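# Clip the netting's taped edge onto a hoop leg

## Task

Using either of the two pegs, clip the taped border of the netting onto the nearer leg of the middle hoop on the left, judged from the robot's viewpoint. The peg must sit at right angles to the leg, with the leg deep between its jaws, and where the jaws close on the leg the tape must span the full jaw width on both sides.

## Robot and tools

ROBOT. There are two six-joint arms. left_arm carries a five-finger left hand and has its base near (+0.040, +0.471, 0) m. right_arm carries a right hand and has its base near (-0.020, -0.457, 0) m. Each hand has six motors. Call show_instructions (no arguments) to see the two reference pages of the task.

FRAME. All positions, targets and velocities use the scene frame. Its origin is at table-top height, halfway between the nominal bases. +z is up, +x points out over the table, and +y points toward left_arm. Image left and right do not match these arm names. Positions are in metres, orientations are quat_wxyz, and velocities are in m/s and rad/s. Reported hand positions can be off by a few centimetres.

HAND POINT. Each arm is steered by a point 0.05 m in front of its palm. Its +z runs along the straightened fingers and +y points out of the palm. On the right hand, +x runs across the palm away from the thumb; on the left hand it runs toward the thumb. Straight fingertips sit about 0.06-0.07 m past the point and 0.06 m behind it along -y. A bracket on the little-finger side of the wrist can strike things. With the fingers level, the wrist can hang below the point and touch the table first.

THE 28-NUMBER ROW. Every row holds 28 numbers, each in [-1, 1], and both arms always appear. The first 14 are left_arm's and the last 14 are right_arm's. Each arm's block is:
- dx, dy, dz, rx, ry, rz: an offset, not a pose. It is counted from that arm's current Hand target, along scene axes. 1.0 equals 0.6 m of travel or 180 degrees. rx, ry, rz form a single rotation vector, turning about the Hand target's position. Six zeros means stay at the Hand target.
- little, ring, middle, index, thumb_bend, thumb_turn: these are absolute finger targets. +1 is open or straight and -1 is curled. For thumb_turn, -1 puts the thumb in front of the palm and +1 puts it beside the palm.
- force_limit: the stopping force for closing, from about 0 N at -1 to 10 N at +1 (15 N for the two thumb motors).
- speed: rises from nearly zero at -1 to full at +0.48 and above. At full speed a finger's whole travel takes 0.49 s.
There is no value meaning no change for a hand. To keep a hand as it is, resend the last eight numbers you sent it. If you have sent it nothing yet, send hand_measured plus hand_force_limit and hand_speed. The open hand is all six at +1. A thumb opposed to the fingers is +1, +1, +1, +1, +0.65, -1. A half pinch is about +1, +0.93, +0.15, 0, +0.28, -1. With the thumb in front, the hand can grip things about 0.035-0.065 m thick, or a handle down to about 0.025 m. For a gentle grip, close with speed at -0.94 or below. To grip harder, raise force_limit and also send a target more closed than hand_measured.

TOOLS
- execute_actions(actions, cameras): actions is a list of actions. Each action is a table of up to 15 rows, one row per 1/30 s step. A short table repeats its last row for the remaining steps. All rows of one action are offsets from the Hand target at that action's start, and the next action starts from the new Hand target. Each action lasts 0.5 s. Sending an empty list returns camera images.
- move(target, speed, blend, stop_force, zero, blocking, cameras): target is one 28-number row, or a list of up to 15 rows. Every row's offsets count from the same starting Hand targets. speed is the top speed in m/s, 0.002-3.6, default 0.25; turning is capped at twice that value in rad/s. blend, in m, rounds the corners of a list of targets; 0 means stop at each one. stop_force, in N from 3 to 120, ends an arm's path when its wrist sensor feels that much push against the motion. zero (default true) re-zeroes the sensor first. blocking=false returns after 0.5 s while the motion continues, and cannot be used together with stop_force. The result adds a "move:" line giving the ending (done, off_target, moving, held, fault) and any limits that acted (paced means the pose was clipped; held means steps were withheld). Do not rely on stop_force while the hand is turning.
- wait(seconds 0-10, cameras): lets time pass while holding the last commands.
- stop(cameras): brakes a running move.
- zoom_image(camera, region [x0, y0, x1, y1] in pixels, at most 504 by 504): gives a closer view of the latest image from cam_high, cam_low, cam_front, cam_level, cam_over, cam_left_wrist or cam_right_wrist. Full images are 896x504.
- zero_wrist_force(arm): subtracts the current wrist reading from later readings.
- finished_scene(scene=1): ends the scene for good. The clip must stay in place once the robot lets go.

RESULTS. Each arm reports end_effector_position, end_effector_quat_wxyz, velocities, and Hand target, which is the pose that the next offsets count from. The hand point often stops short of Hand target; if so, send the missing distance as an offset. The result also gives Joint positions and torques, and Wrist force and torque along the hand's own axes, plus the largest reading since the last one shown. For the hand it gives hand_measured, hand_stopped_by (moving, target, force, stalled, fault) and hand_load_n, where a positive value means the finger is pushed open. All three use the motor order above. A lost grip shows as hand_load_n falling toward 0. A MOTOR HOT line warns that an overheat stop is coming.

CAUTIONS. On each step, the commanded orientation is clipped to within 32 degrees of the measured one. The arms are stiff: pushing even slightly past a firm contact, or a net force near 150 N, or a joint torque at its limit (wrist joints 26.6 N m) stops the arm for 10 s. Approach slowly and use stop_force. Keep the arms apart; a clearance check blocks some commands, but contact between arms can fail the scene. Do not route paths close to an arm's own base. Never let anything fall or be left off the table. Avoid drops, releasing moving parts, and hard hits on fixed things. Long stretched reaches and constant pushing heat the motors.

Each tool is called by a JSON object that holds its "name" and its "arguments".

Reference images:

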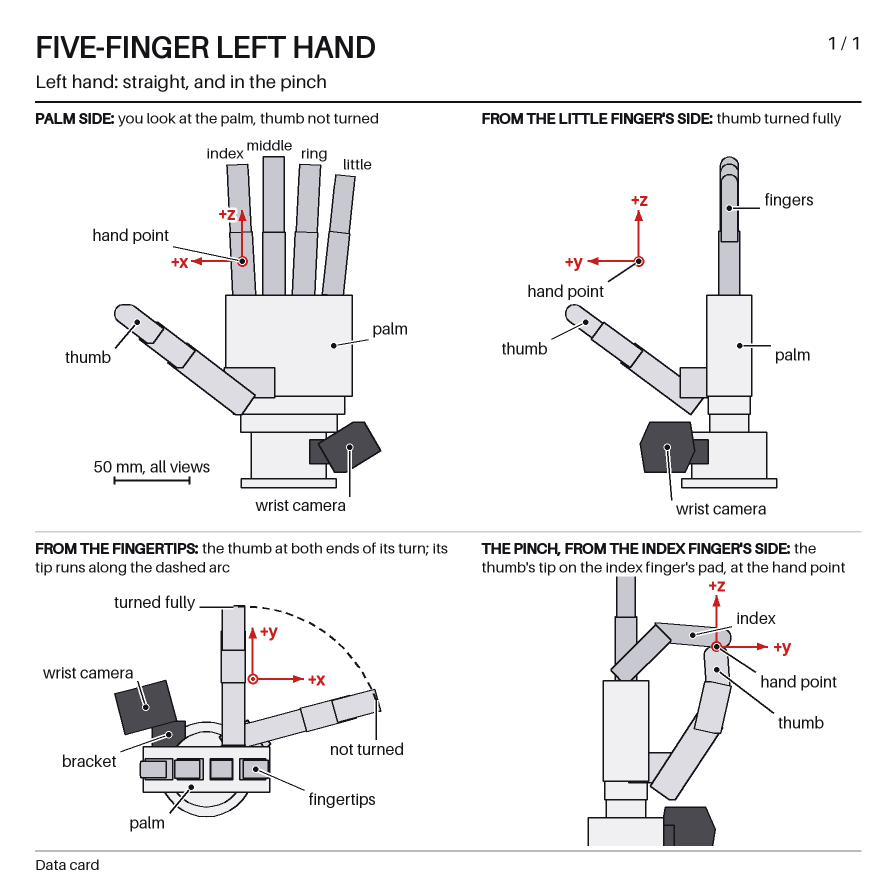

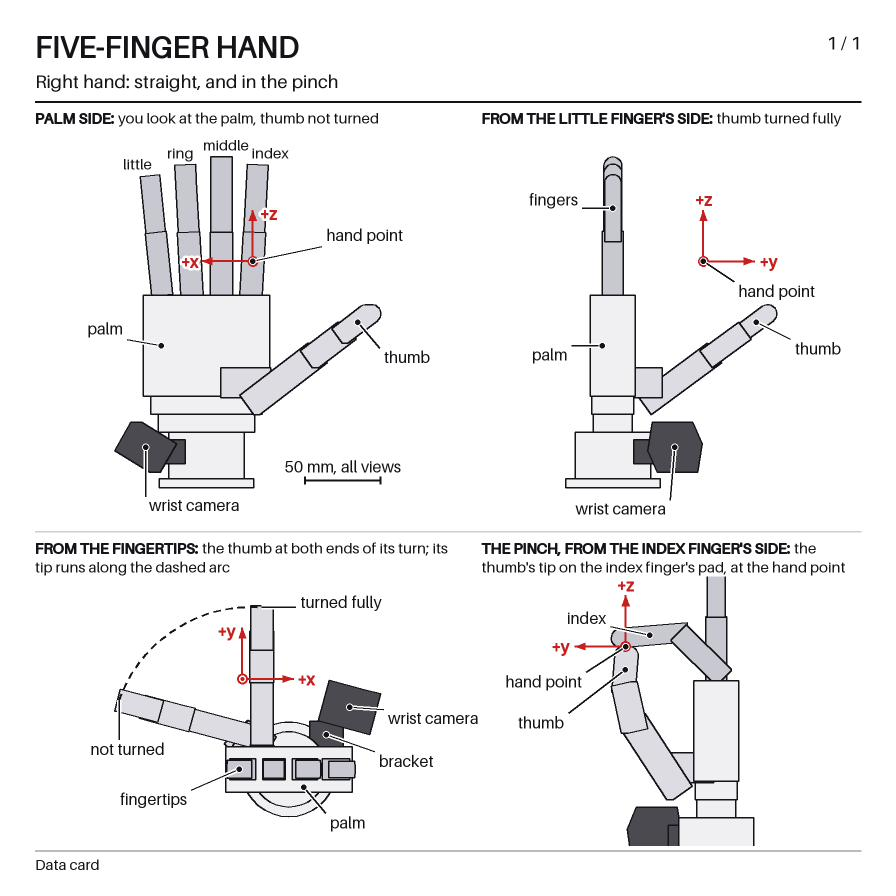

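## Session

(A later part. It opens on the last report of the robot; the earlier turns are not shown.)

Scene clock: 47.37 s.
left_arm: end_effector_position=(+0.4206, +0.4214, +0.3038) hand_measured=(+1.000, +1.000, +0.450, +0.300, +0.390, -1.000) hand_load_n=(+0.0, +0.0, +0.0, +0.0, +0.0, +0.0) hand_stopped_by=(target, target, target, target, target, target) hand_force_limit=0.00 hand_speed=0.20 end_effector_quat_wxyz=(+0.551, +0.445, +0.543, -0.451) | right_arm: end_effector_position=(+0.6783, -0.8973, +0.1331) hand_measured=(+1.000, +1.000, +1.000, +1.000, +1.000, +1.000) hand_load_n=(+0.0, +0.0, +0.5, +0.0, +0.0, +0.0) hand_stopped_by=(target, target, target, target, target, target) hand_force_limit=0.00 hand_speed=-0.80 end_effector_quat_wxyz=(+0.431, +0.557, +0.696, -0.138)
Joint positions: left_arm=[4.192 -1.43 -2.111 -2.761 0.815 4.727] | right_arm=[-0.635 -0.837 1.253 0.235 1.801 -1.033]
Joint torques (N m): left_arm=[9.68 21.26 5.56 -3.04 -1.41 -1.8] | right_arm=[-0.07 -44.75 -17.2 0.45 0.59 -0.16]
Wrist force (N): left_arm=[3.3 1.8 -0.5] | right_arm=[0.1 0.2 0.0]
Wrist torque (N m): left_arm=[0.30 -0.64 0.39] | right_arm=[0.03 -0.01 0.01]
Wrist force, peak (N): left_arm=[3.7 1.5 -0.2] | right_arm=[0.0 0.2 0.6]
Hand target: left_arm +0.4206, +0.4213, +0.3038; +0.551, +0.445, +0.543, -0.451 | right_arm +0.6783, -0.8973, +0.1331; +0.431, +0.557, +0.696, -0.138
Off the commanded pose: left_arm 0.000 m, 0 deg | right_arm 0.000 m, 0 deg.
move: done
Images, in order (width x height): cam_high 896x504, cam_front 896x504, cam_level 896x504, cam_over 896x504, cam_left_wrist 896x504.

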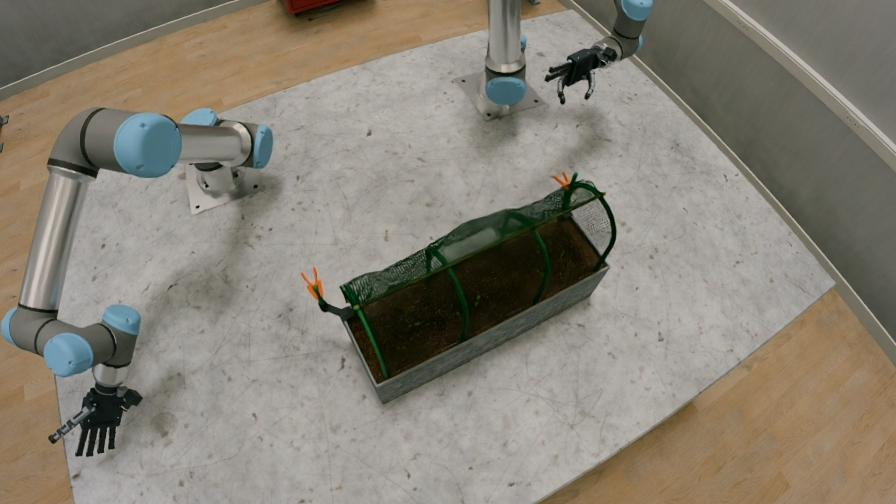

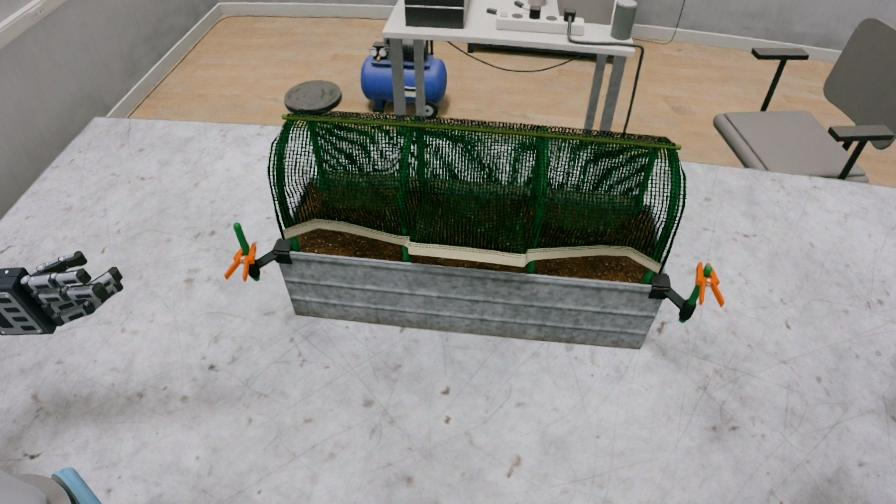

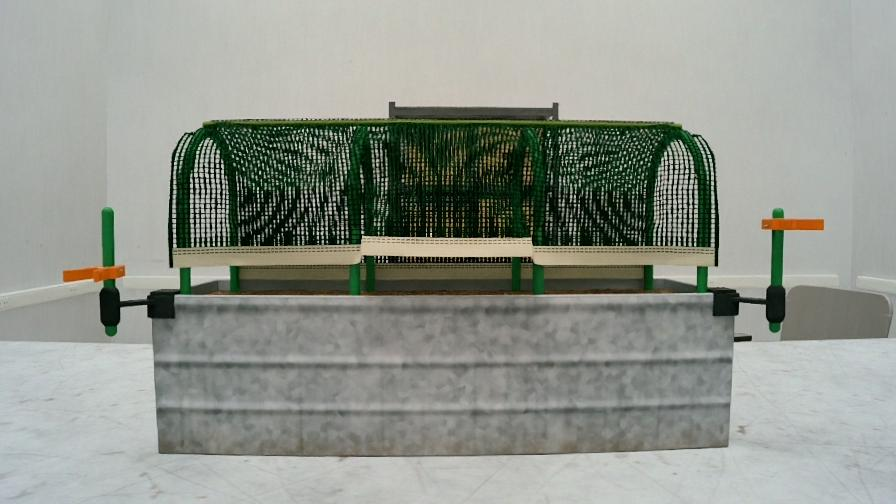

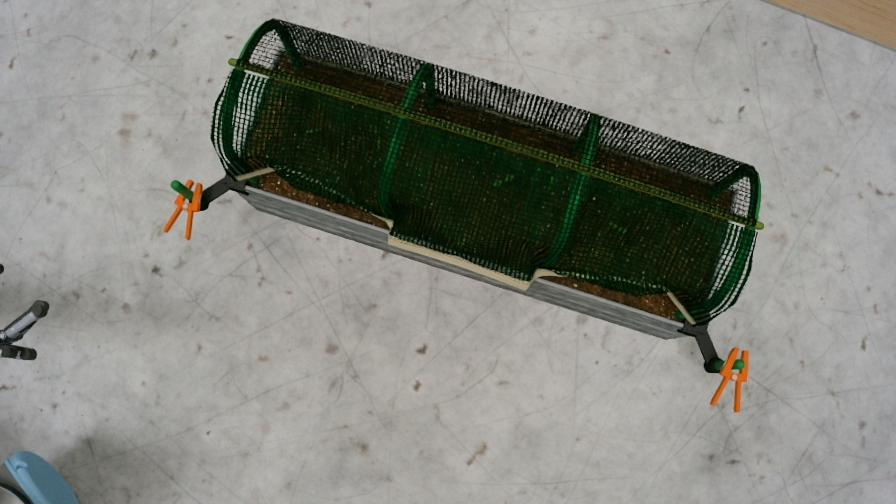

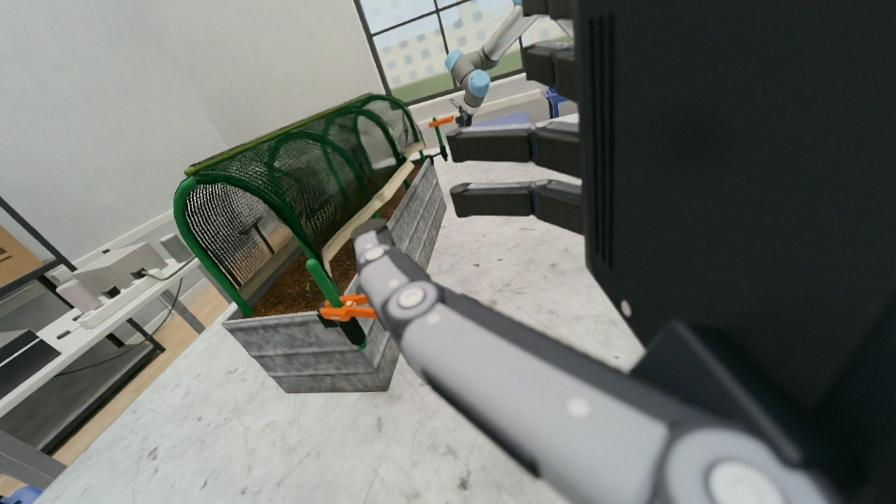

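{"name": "move", "arguments": {"target": [0.1, -0.1, -0.1, 0, 0, 0, 1, 1, 0.45, 0.3, 0.39, -1, 0.0, 0.2, 0, 0, 0, 0, 0, 0, 1, 1, 1, 1, 1, 1, 0.0, -0.8], "speed": 0.25, "cameras": ["cam_left_wrist", "cam_front", "cam_over", "cam_level"]}}

{"name": "zoom_image", "arguments": {"camera": "cam_over", "region": [0, 150, 260, 410]}}

{"name": "zoom_image", "arguments": {"camera": "cam_left_wrist", "region": [270, 100, 520, 350]}}

{"name": "zoom_image", "arguments": {"camera": "cam_front", "region": [0, 200, 300, 350]}}

Scene clock: 50.57 s.
left_arm: end_effector_position=(+0.4805, +0.3614, +0.2439) hand_measured=(+1.000, +1.000, +0.450, +0.300, +0.390, -1.000) hand_load_n=(-0.5, +0.0, +0.0, +0.0, +0.0, +0.5) hand_stopped_by=(target, target, target, target, target, target) hand_force_limit=0.00 hand_speed=0.20 end_effector_quat_wxyz=(+0.551, +0.445, +0.543, -0.451) | right_arm: end_effector_position=(+0.6783, -0.8973, +0.1331) hand_measured=(+1.000, +1.000, +1.000, +1.000, +1.000, +1.000) hand_load_n=(+0.0, +0.0, +0.0, +0.0, +0.0, +0.0) hand_stopped_by=(target, target, target, target, target, target) hand_force_limit=0.00 hand_speed=-0.80 end_effector_quat_wxyz=(+0.431, +0.557, +0.696, -0.138)
Joint positions: left_arm=[3.922 -1.579 -2.148 -2.584 0.545 4.737] | right_arm=[-0.635 -0.837 1.253 0.235 1.801 -1.033]
Joint torques (N m): left_arm=[-10.79 8.99 29.04 0.66 -1.51 1.77] | right_arm=[0.69 -44.28 -17.62 0.51 0.66 -0.05]
Wrist force (N): left_arm=[3.3 1.7 -0.7] | right_arm=[0.2 0.1 -0.1]
Wrist torque (N m): left_arm=[0.27 -0.65 0.15] | right_arm=[0.02 -0.01 0.02]
Wrist force, peak (N): left_arm=[4.2 1.9 -0.4] | right_arm=[0.7 -0.3 0.0]
Hand target: left_arm +0.4806, +0.3613, +0.2438; +0.551, +0.445, +0.543, -0.451 | right_arm +0.6783, -0.8973, +0.1331; +0.431, +0.557, +0.696, -0.138
Off the commanded pose: left_arm 0.000 m, 0 deg | right_arm 0.000 m, 0 deg.
move: done
Images, in order (width x height): cam_front 896x504, cam_level 896x504, cam_over 896x504, cam_left_wrist 896x504.

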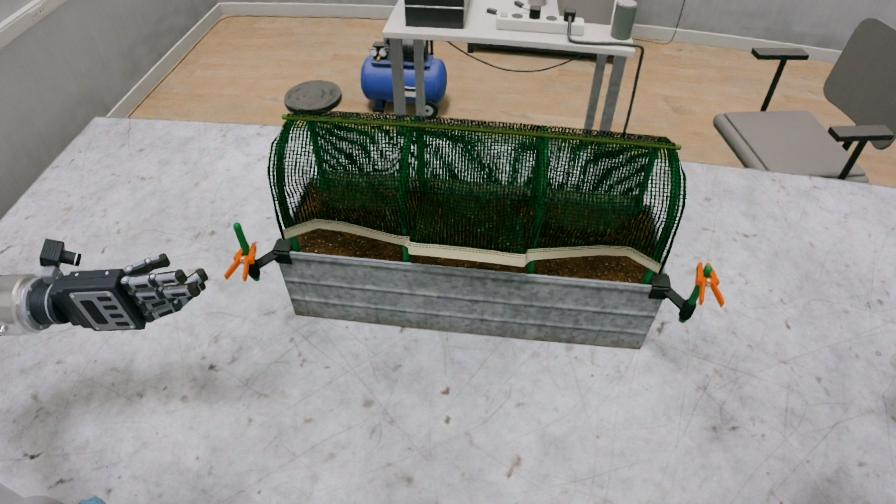

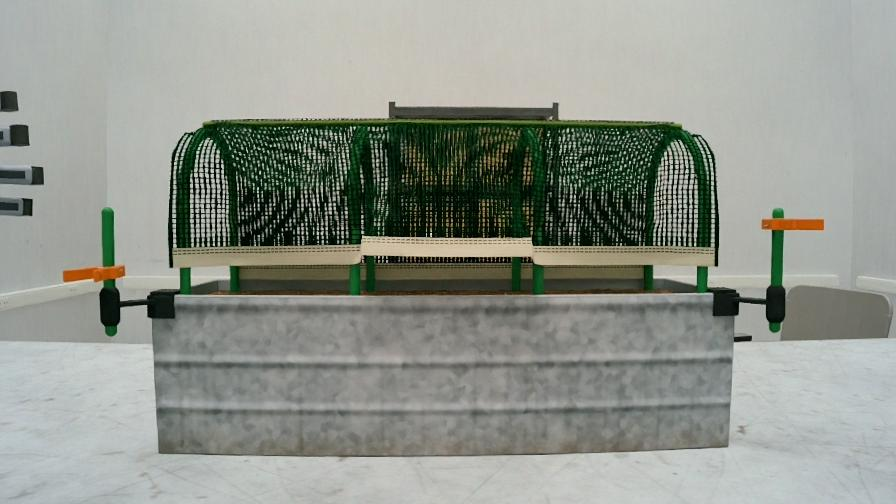

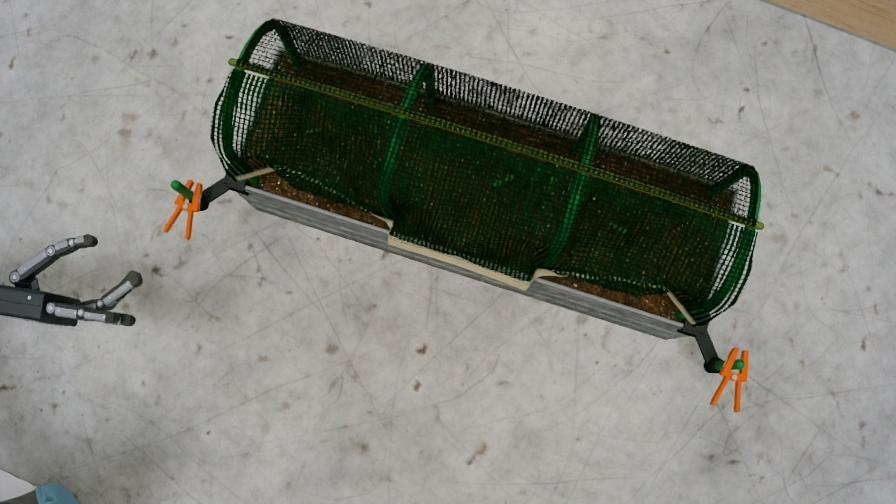

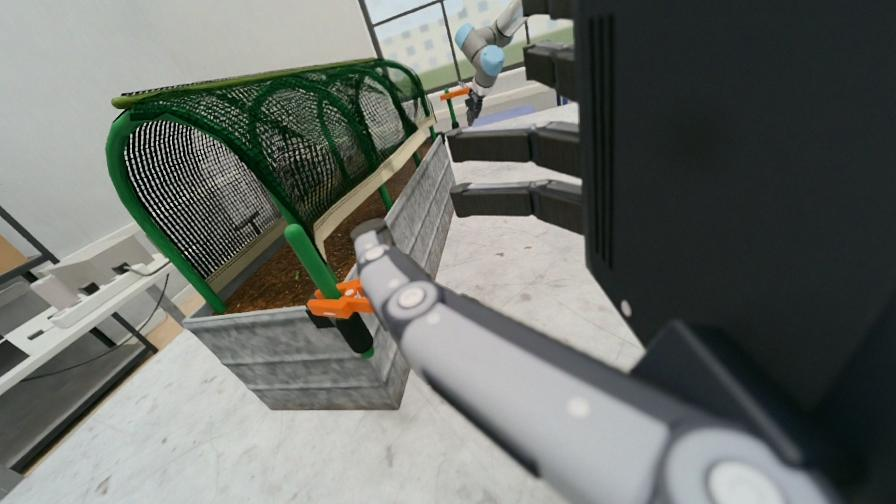

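Scaled by 1.938 from the camera's 896x504 image, which has a finer 1280x720 frame.

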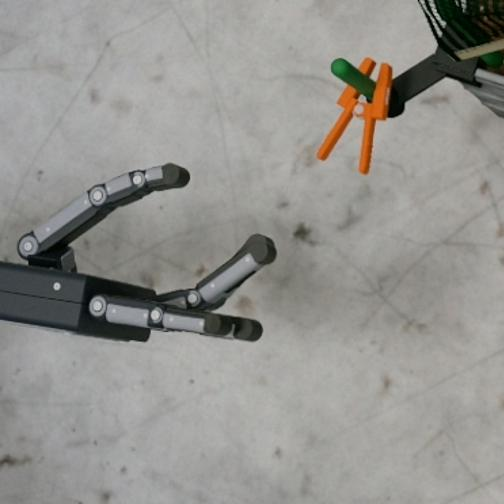

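Scaled by 2.016 from the camera's 896x504 image, which has a finer 1280x720 frame.

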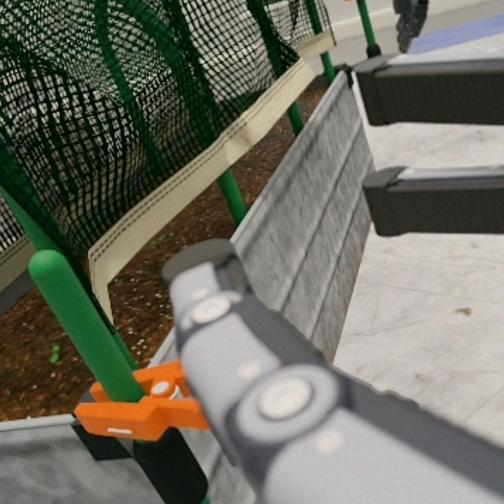

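Scaled by 1.680 from the camera's 896x504 image, which has a finer 1280x720 frame.

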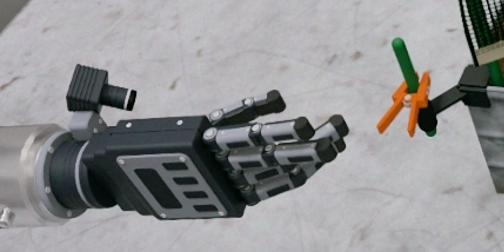

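{"name": "move", "arguments": {"target": [0.0, -0.05, -0.0998, 0, 0, 0, 1, 1, 0.45, 0.3, 0.39, -1, 0.0, 0.2, 0, 0, 0, 0, 0, 0, 1, 1, 1, 1, 1, 1, 0.0, -0.8], "speed": 0.2, "cameras": ["cam_left_wrist", "cam_front", "cam_over", "cam_level"]}}

{"name": "zoom_image", "arguments": {"camera": "cam_over", "region": [60, 150, 260, 350]}}

{"name": "zoom_image", "arguments": {"camera": "cam_left_wrist", "region": [270, 100, 520, 350]}}

{"name": "zoom_image", "arguments": {"camera": "cam_level", "region": [0, 130, 200, 350]}}

Scene clock: 55.23 s.
left_arm: end_effector_position=(+0.4805, +0.3314, +0.1840) hand_measured=(+1.000, +1.000, +0.450, +0.300, +0.390, -1.000) hand_load_n=(+0.0, +0.0, +0.0, +0.5, +0.0, +0.5) hand_stopped_by=(target, target, target, target, target, target) hand_force_limit=0.00 hand_speed=0.20 end_effector_quat_wxyz=(+0.551, +0.445, +0.543, -0.451) | right_arm: end_effector_position=(+0.6783, -0.8973, +0.1331) hand_measured=(+1.000, +1.000, +1.000, +1.000, +1.000, +1.000) hand_load_n=(+0.0, +0.0, +0.0, +0.0, +0.0, +0.0) hand_stopped_by=(target, target, target, target, target, target) hand_force_limit=0.00 hand_speed=-0.80 end_effector_quat_wxyz=(+0.431, +0.557, +0.696, -0.138)
Joint positions: left_arm=[3.851 -1.667 -2.25 -2.398 0.474 4.742] | right_arm=[-0.635 -0.837 1.253 0.235 1.801 -1.033]
Joint torques (N m): left_arm=[-11.5 9.46 0.14 0.7 -1.56 -1.63] | right_arm=[0.35 -44.31 -17.12 0.54 0.61 -0.27]
Wrist force (N): left_arm=[3.5 1.9 -0.8] | right_arm=[0.1 0.2 0.1]
Wrist torque (N m): left_arm=[0.29 -0.63 0.41] | right_arm=[0.02 -0.01 0.01]
Wrist force, peak (N): left_arm=[3.9 1.9 -1.0] | right_arm=[0.6 0.4 -0.1]
Hand target: left_arm +0.4806, +0.3313, +0.1839; +0.551, +0.445, +0.543, -0.451 | right_arm +0.6783, -0.8973, +0.1331; +0.431, +0.557, +0.696, -0.138
Off the commanded pose: left_arm 0.000 m, 0 deg | right_arm 0.000 m, 0 deg.
move: done
Images, in order (width x height): cam_front 896x504, cam_level 896x504, cam_over 896x504, cam_left_wrist 896x504.

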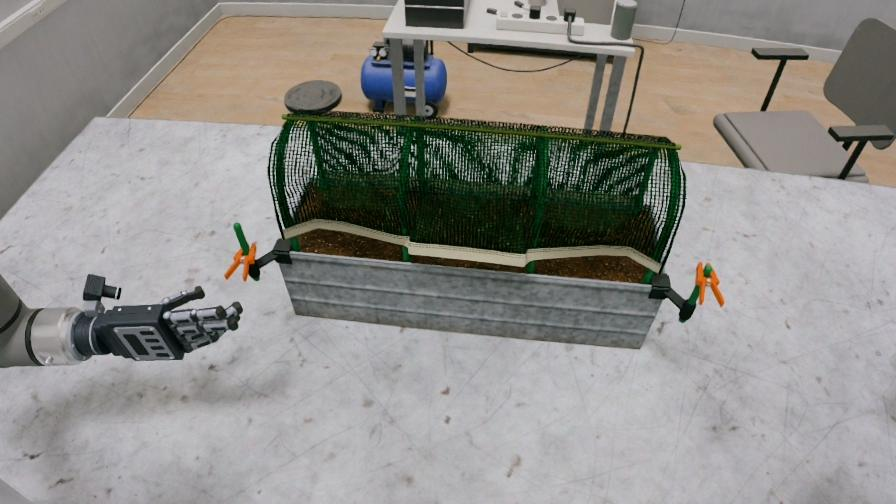

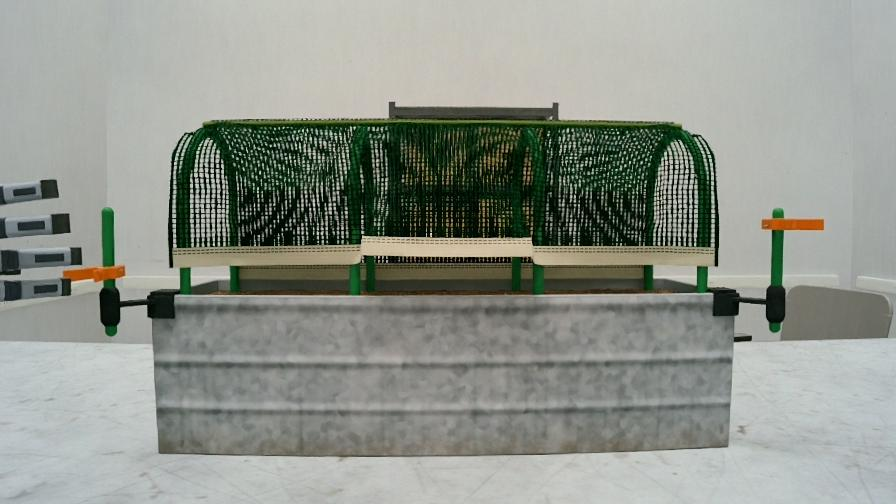

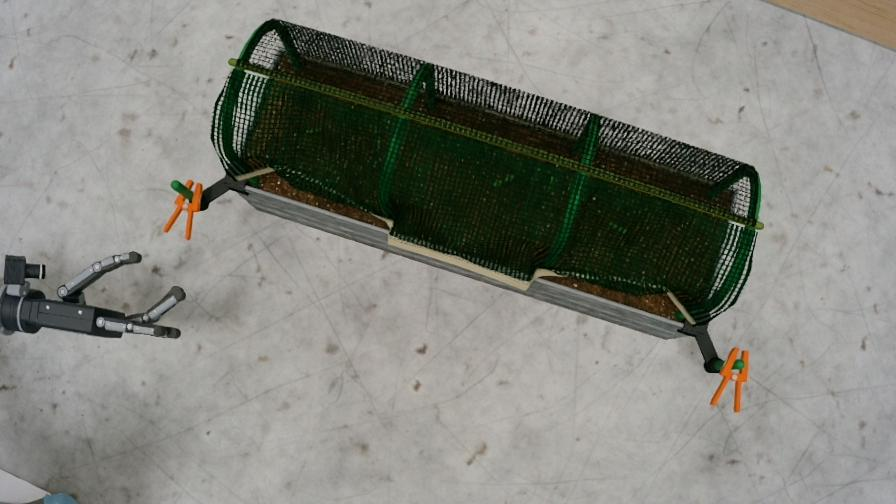

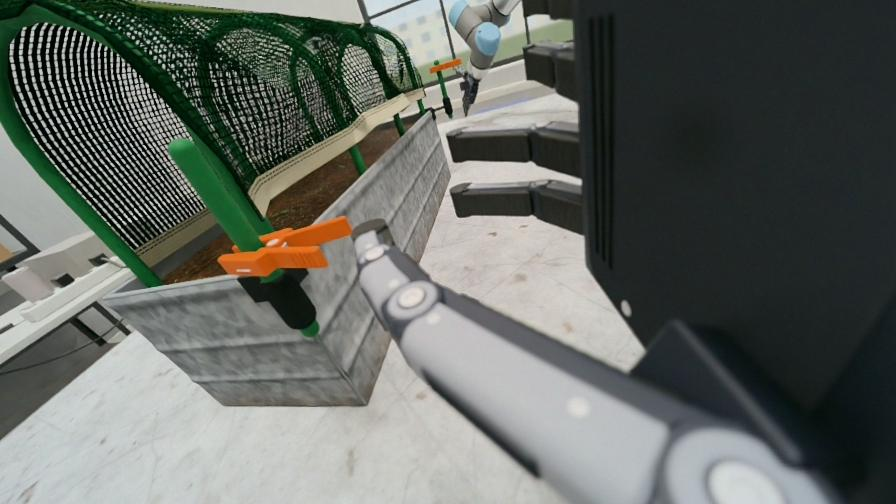

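Scaled by 2.520 from the camera's 896x504 image, which has a finer 1280x720 frame.

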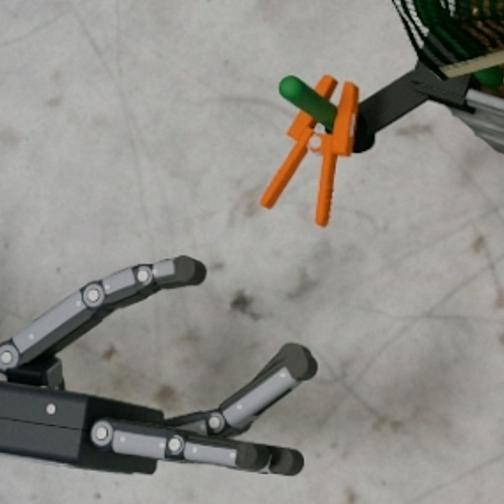

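Scaled by 2.016 from the camera's 896x504 image, which has a finer 1280x720 frame.

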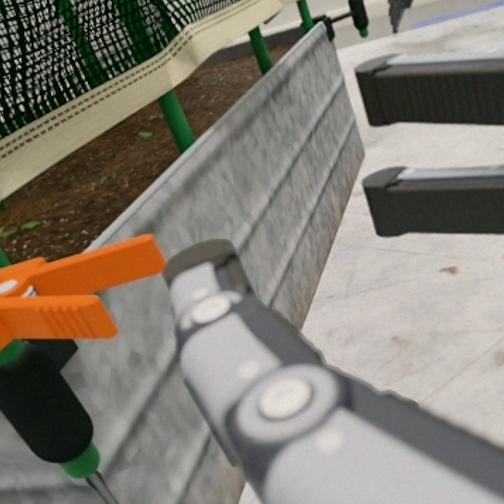

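Scaled by 2.291 from the camera's 896x504 image, which has a finer 1280x720 frame.

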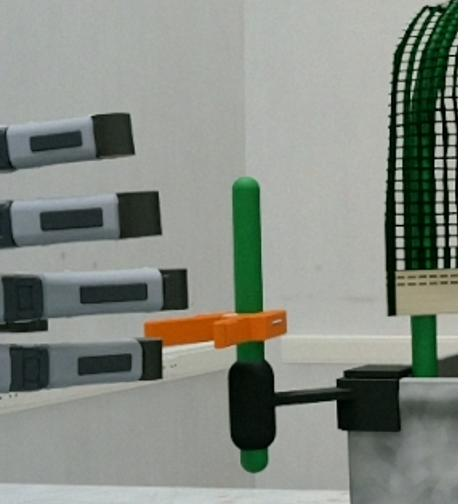

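{"name": "move", "arguments": {"target": [0.05, -0.023, -0.0067, 0, 0, 0, 1, 1, 0.65, 0.55, 0.65, -1, 0.0, 0.2, 0, 0, 0, 0, 0, 0, 1, 1, 1, 1, 1, 1, 0.0, -0.8], "speed": 0.15, "cameras": ["cam_left_wrist", "cam_front", "cam_over", "cam_level"]}}

{"name": "zoom_image", "arguments": {"camera": "cam_over", "region": [60, 150, 260, 350]}}

{"name": "zoom_image", "arguments": {"camera": "cam_left_wrist", "region": [230, 100, 480, 350]}}

{"name": "zoom_image", "arguments": {"camera": "cam_level", "region": [0, 130, 200, 350]}}

{"name": "zoom_image", "arguments": {"camera": "cam_front", "region": [150, 200, 300, 350]}}

Scene clock: 58.73 s.
left_arm: end_effector_position=(+0.5104, +0.3176, +0.1799) hand_measured=(+1.000, +1.000, +0.650, +0.550, +0.650, -1.000) hand_load_n=(+0.0, +0.0, +0.0, +0.0, +0.0, +0.0) hand_stopped_by=(target, target, target, target, target, target) hand_force_limit=0.00 hand_speed=0.20 end_effector_quat_wxyz=(+0.551, +0.445, +0.543, -0.451) | right_arm: end_effector_position=(+0.6783, -0.8973, +0.1331) hand_measured=(+1.000, +1.000, +1.000, +1.000, +1.000, +1.000) hand_load_n=(+0.0, +0.0, +0.0, +0.0, +0.0, +0.0) hand_stopped_by=(target, target, target, target, target, target) hand_force_limit=0.00 hand_speed=-0.80 end_effector_quat_wxyz=(+0.431, +0.557, +0.696, -0.138)
Joint positions: left_arm=[3.764 -1.735 -2.184 -2.403 0.387 4.749] | right_arm=[-0.635 -0.837 1.253 0.235 1.801 -1.033]
Joint torques (N m): left_arm=[-11.3 12.58 28.74 -2.68 -0.98 1.87] | right_arm=[0.18 -43.93 -17.52 0.59 0.76 -0.09]
Wrist force (N): left_arm=[3.4 1.9 -0.8] | right_arm=[-0.1 0.4 -0.1]
Wrist torque (N m): left_arm=[0.31 -0.64 0.28] | right_arm=[0.07 0.02 0.00]
Wrist force, peak (N): left_arm=[3.7 2.1 -0.5] | right_arm=[0.2 0.5 0.2]
Hand target: left_arm +0.5106, +0.3175, +0.1799; +0.551, +0.445, +0.543, -0.451 | right_arm +0.6783, -0.8973, +0.1331; +0.431, +0.557, +0.696, -0.138
Off the commanded pose: left_arm 0.000 m, 0 deg | right_arm 0.000 m, 0 deg.
move: done
Images, in order (width x height): cam_front 896x504, cam_level 896x504, cam_over 896x504, cam_left_wrist 896x504.

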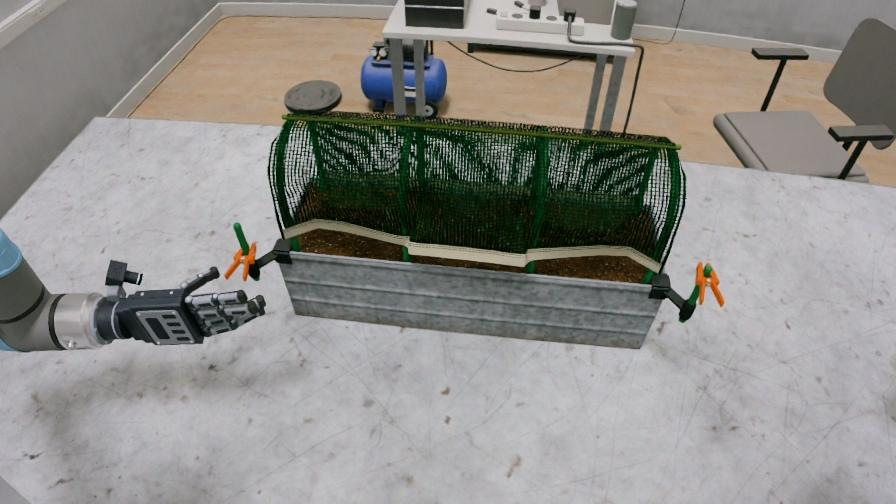

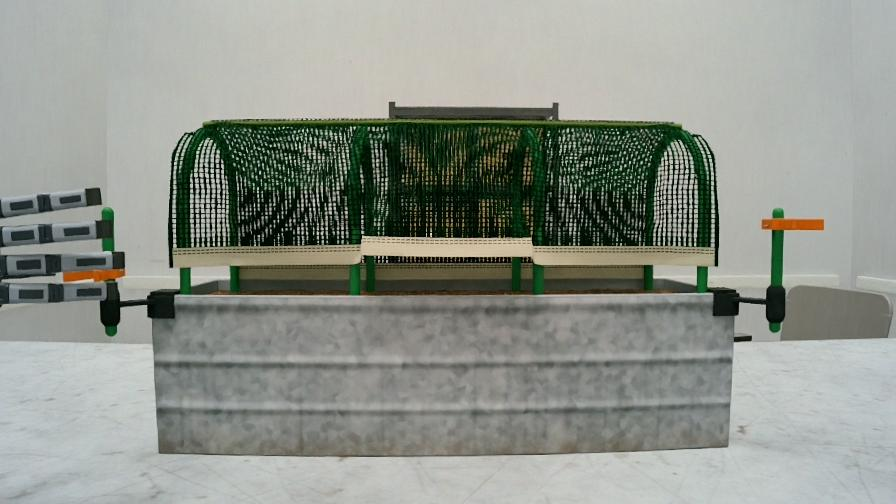

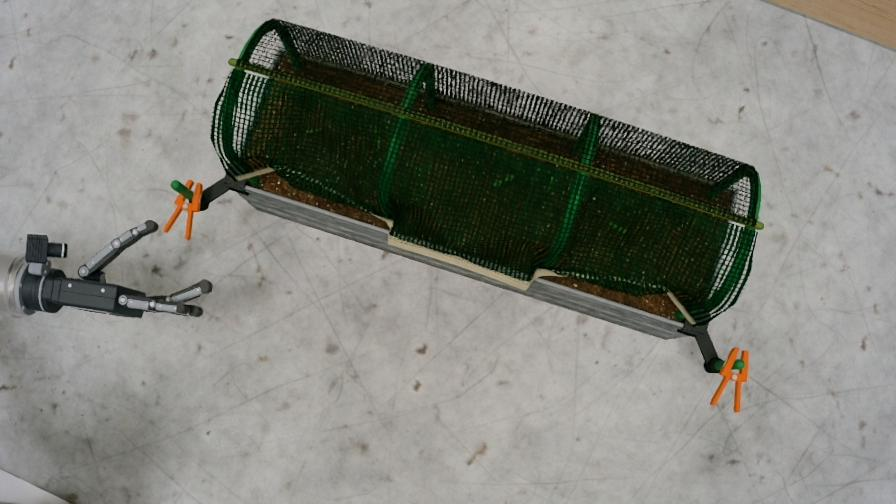

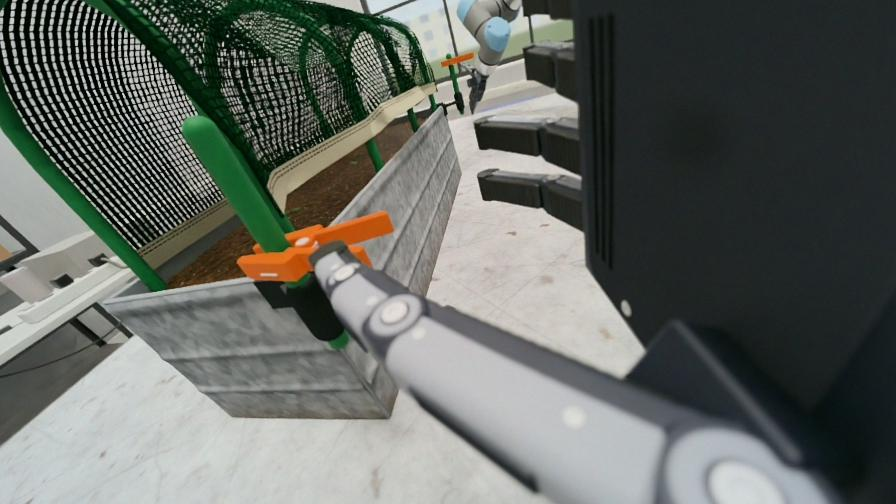

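Scaled by 2.520 from the camera's 896x504 image, which has a finer 1280x720 frame.

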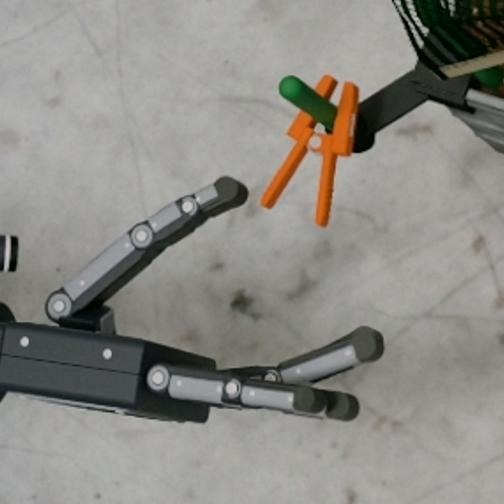

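Scaled by 2.016 from the camera's 896x504 image, which has a finer 1280x720 frame.

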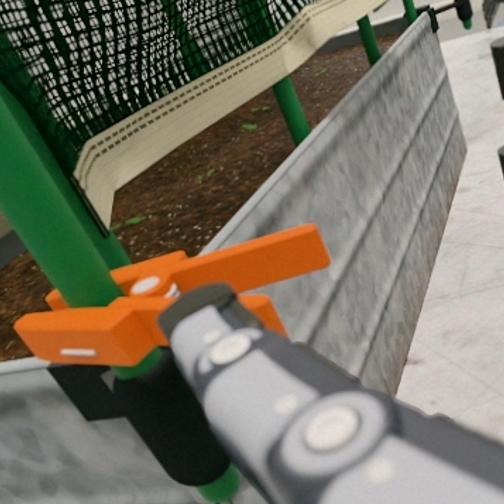

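Scaled by 2.291 from the camera's 896x504 image, which has a finer 1280x720 frame.

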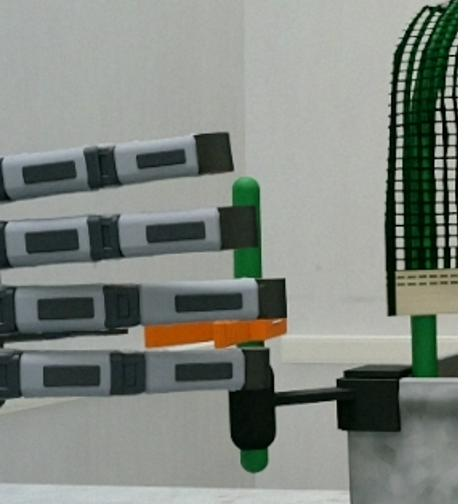

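Scaled by 3.360 from the camera's 896x504 image, which has a finer 1280x720 frame.

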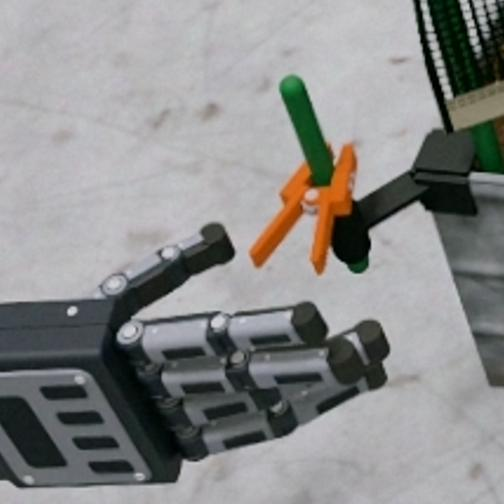

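{"name": "move", "arguments": {"target": [0.0458, 0.0133, 0.0, 0, 0, 0, 1, 1, 0.65, 0.55, 0.65, -1, 0.0, 0.2, 0, 0, 0, 0, 0, 0, 1, 1, 1, 1, 1, 1, 0.0, -0.8], "speed": 0.1, "cameras": ["cam_left_wrist", "cam_front", "cam_over", "cam_level"]}}

{"name": "zoom_image", "arguments": {"camera": "cam_over", "region": [60, 150, 260, 350]}}

{"name": "zoom_image", "arguments": {"camera": "cam_left_wrist", "region": [230, 100, 480, 350]}}

{"name": "zoom_image", "arguments": {"camera": "cam_level", "region": [0, 130, 200, 350]}}

{"name": "zoom_image", "arguments": {"camera": "cam_front", "region": [150, 200, 300, 350]}}

Scene clock: 60.83 s.
left_arm: end_effector_position=(+0.5379, +0.3255, +0.1799) hand_measured=(+1.000, +1.000, +0.650, +0.550, +0.650, -1.000) hand_load_n=(+0.0, +0.0, +0.0, +0.0, +0.0, +0.5) hand_stopped_by=(target, target, target, target, target, target) hand_force_limit=0.00 hand_speed=0.20 end_effector_quat_wxyz=(+0.551, +0.445, +0.543, -0.451) | right_arm: end_effector_position=(+0.6783, -0.8973, +0.1331) hand_measured=(+1.000, +1.000, +1.000, +1.000, +1.000, +1.000) hand_load_n=(+0.5, +0.0, +0.0, +0.5, +0.0, +0.0) hand_stopped_by=(target, target, target, target, target, target) hand_force_limit=0.00 hand_speed=-0.80 end_effector_quat_wxyz=(+0.431, +0.557, +0.696, -0.138)
Joint positions: left_arm=[3.741 -1.797 -2.104 -2.423 0.364 4.751] | right_arm=[-0.635 -0.837 1.253 0.235 1.801 -1.033]
Joint torques (N m): left_arm=[-10.57 17.06 26.85 -2.57 -1.33 1.92] | right_arm=[0.36 -44.36 -17.28 0.54 0.77 -0.06]
Wrist force (N): left_arm=[3.4 1.8 -0.8] | right_arm=[0.1 0.3 0.0]
Wrist torque (N m): left_arm=[0.27 -0.67 0.27] | right_arm=[0.06 -0.01 0.02]
Wrist force, peak (N): left_arm=[3.9 1.6 -0.7] | right_arm=[0.4 0.4 -0.2]
Hand target: left_arm +0.5380, +0.3255, +0.1799; +0.551, +0.445, +0.543, -0.451 | right_arm +0.6783, -0.8973, +0.1331; +0.431, +0.557, +0.696, -0.138
Off the commanded pose: left_arm 0.000 m, 0 deg | right_arm 0.000 m, 0 deg.
move: done
Images, in order (width x height): cam_front 896x504, cam_level 896x504, cam_over 896x504, cam_left_wrist 896x504.

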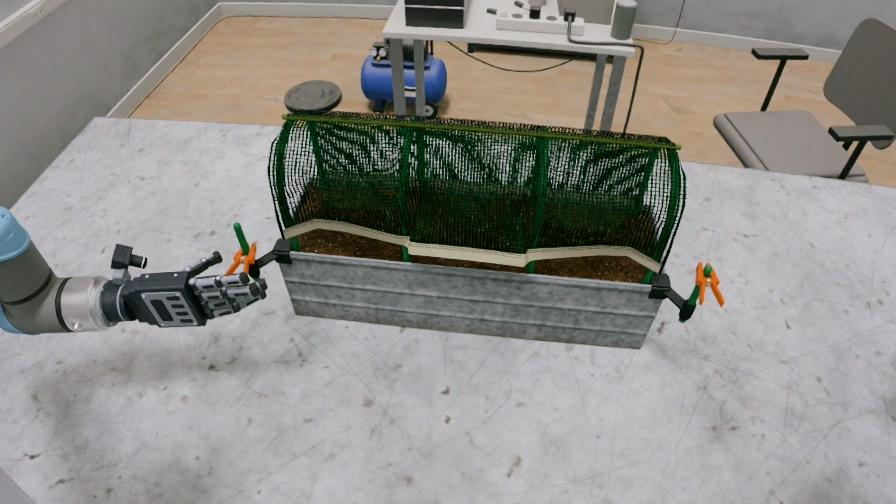

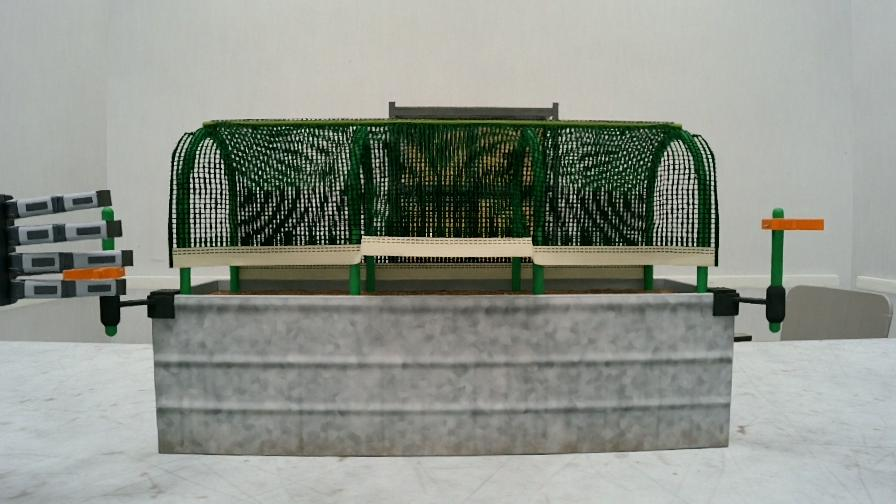

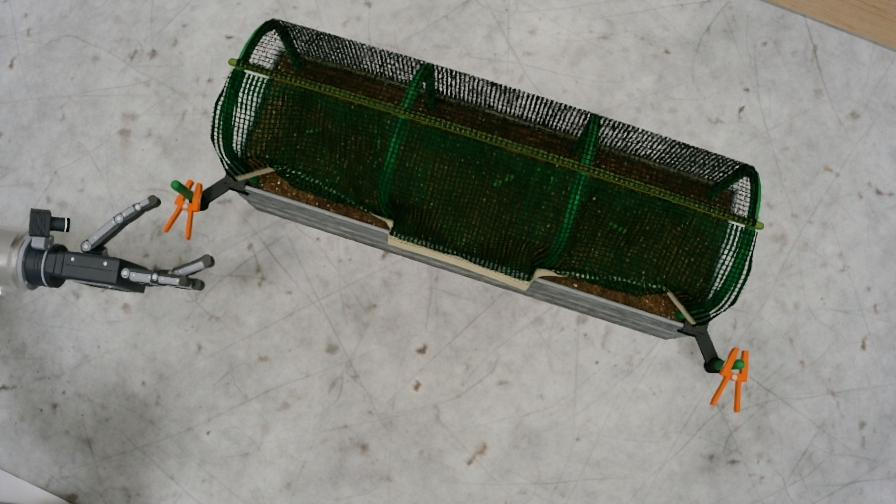

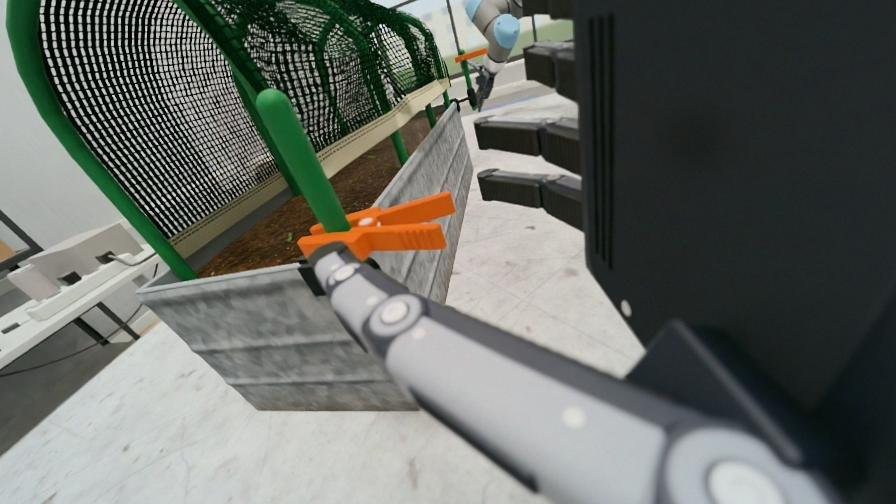

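Scaled by 2.520 from the camera's 896x504 image, which has a finer 1280x720 frame.

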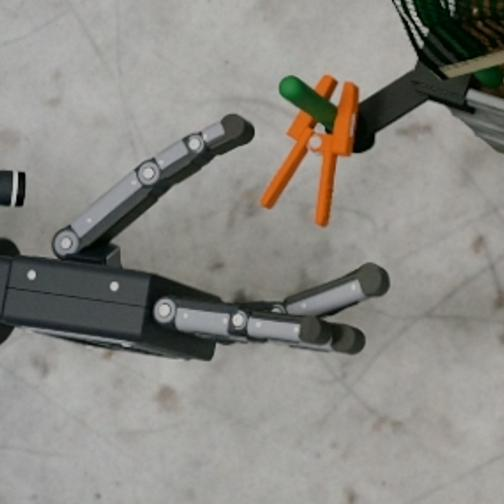

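Scaled by 2.016 from the camera's 896x504 image, which has a finer 1280x720 frame.

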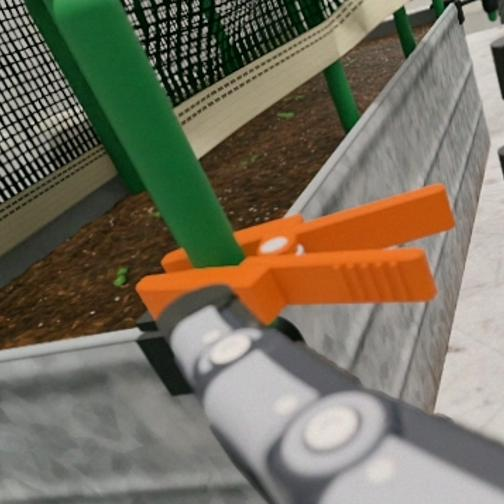

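Scaled by 2.291 from the camera's 896x504 image, which has a finer 1280x720 frame.

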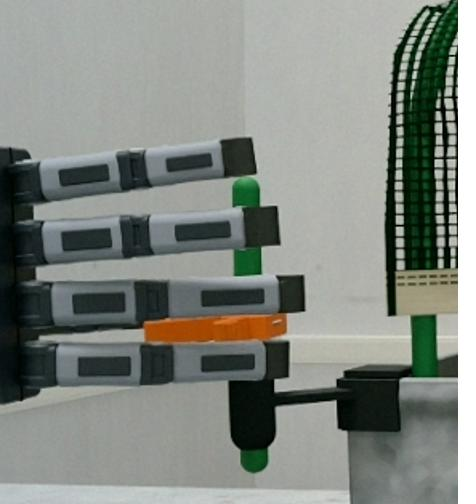

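Scaled by 3.360 from the camera's 896x504 image, which has a finer 1280x720 frame.

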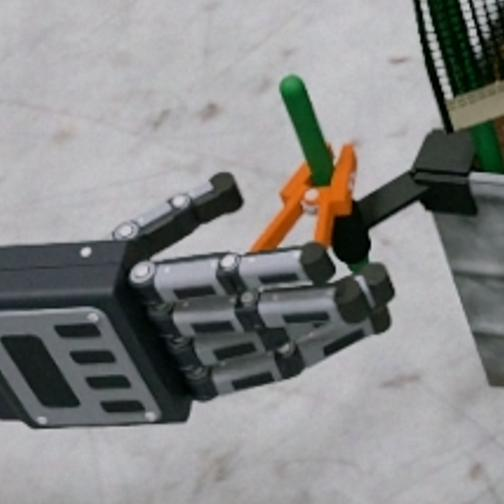

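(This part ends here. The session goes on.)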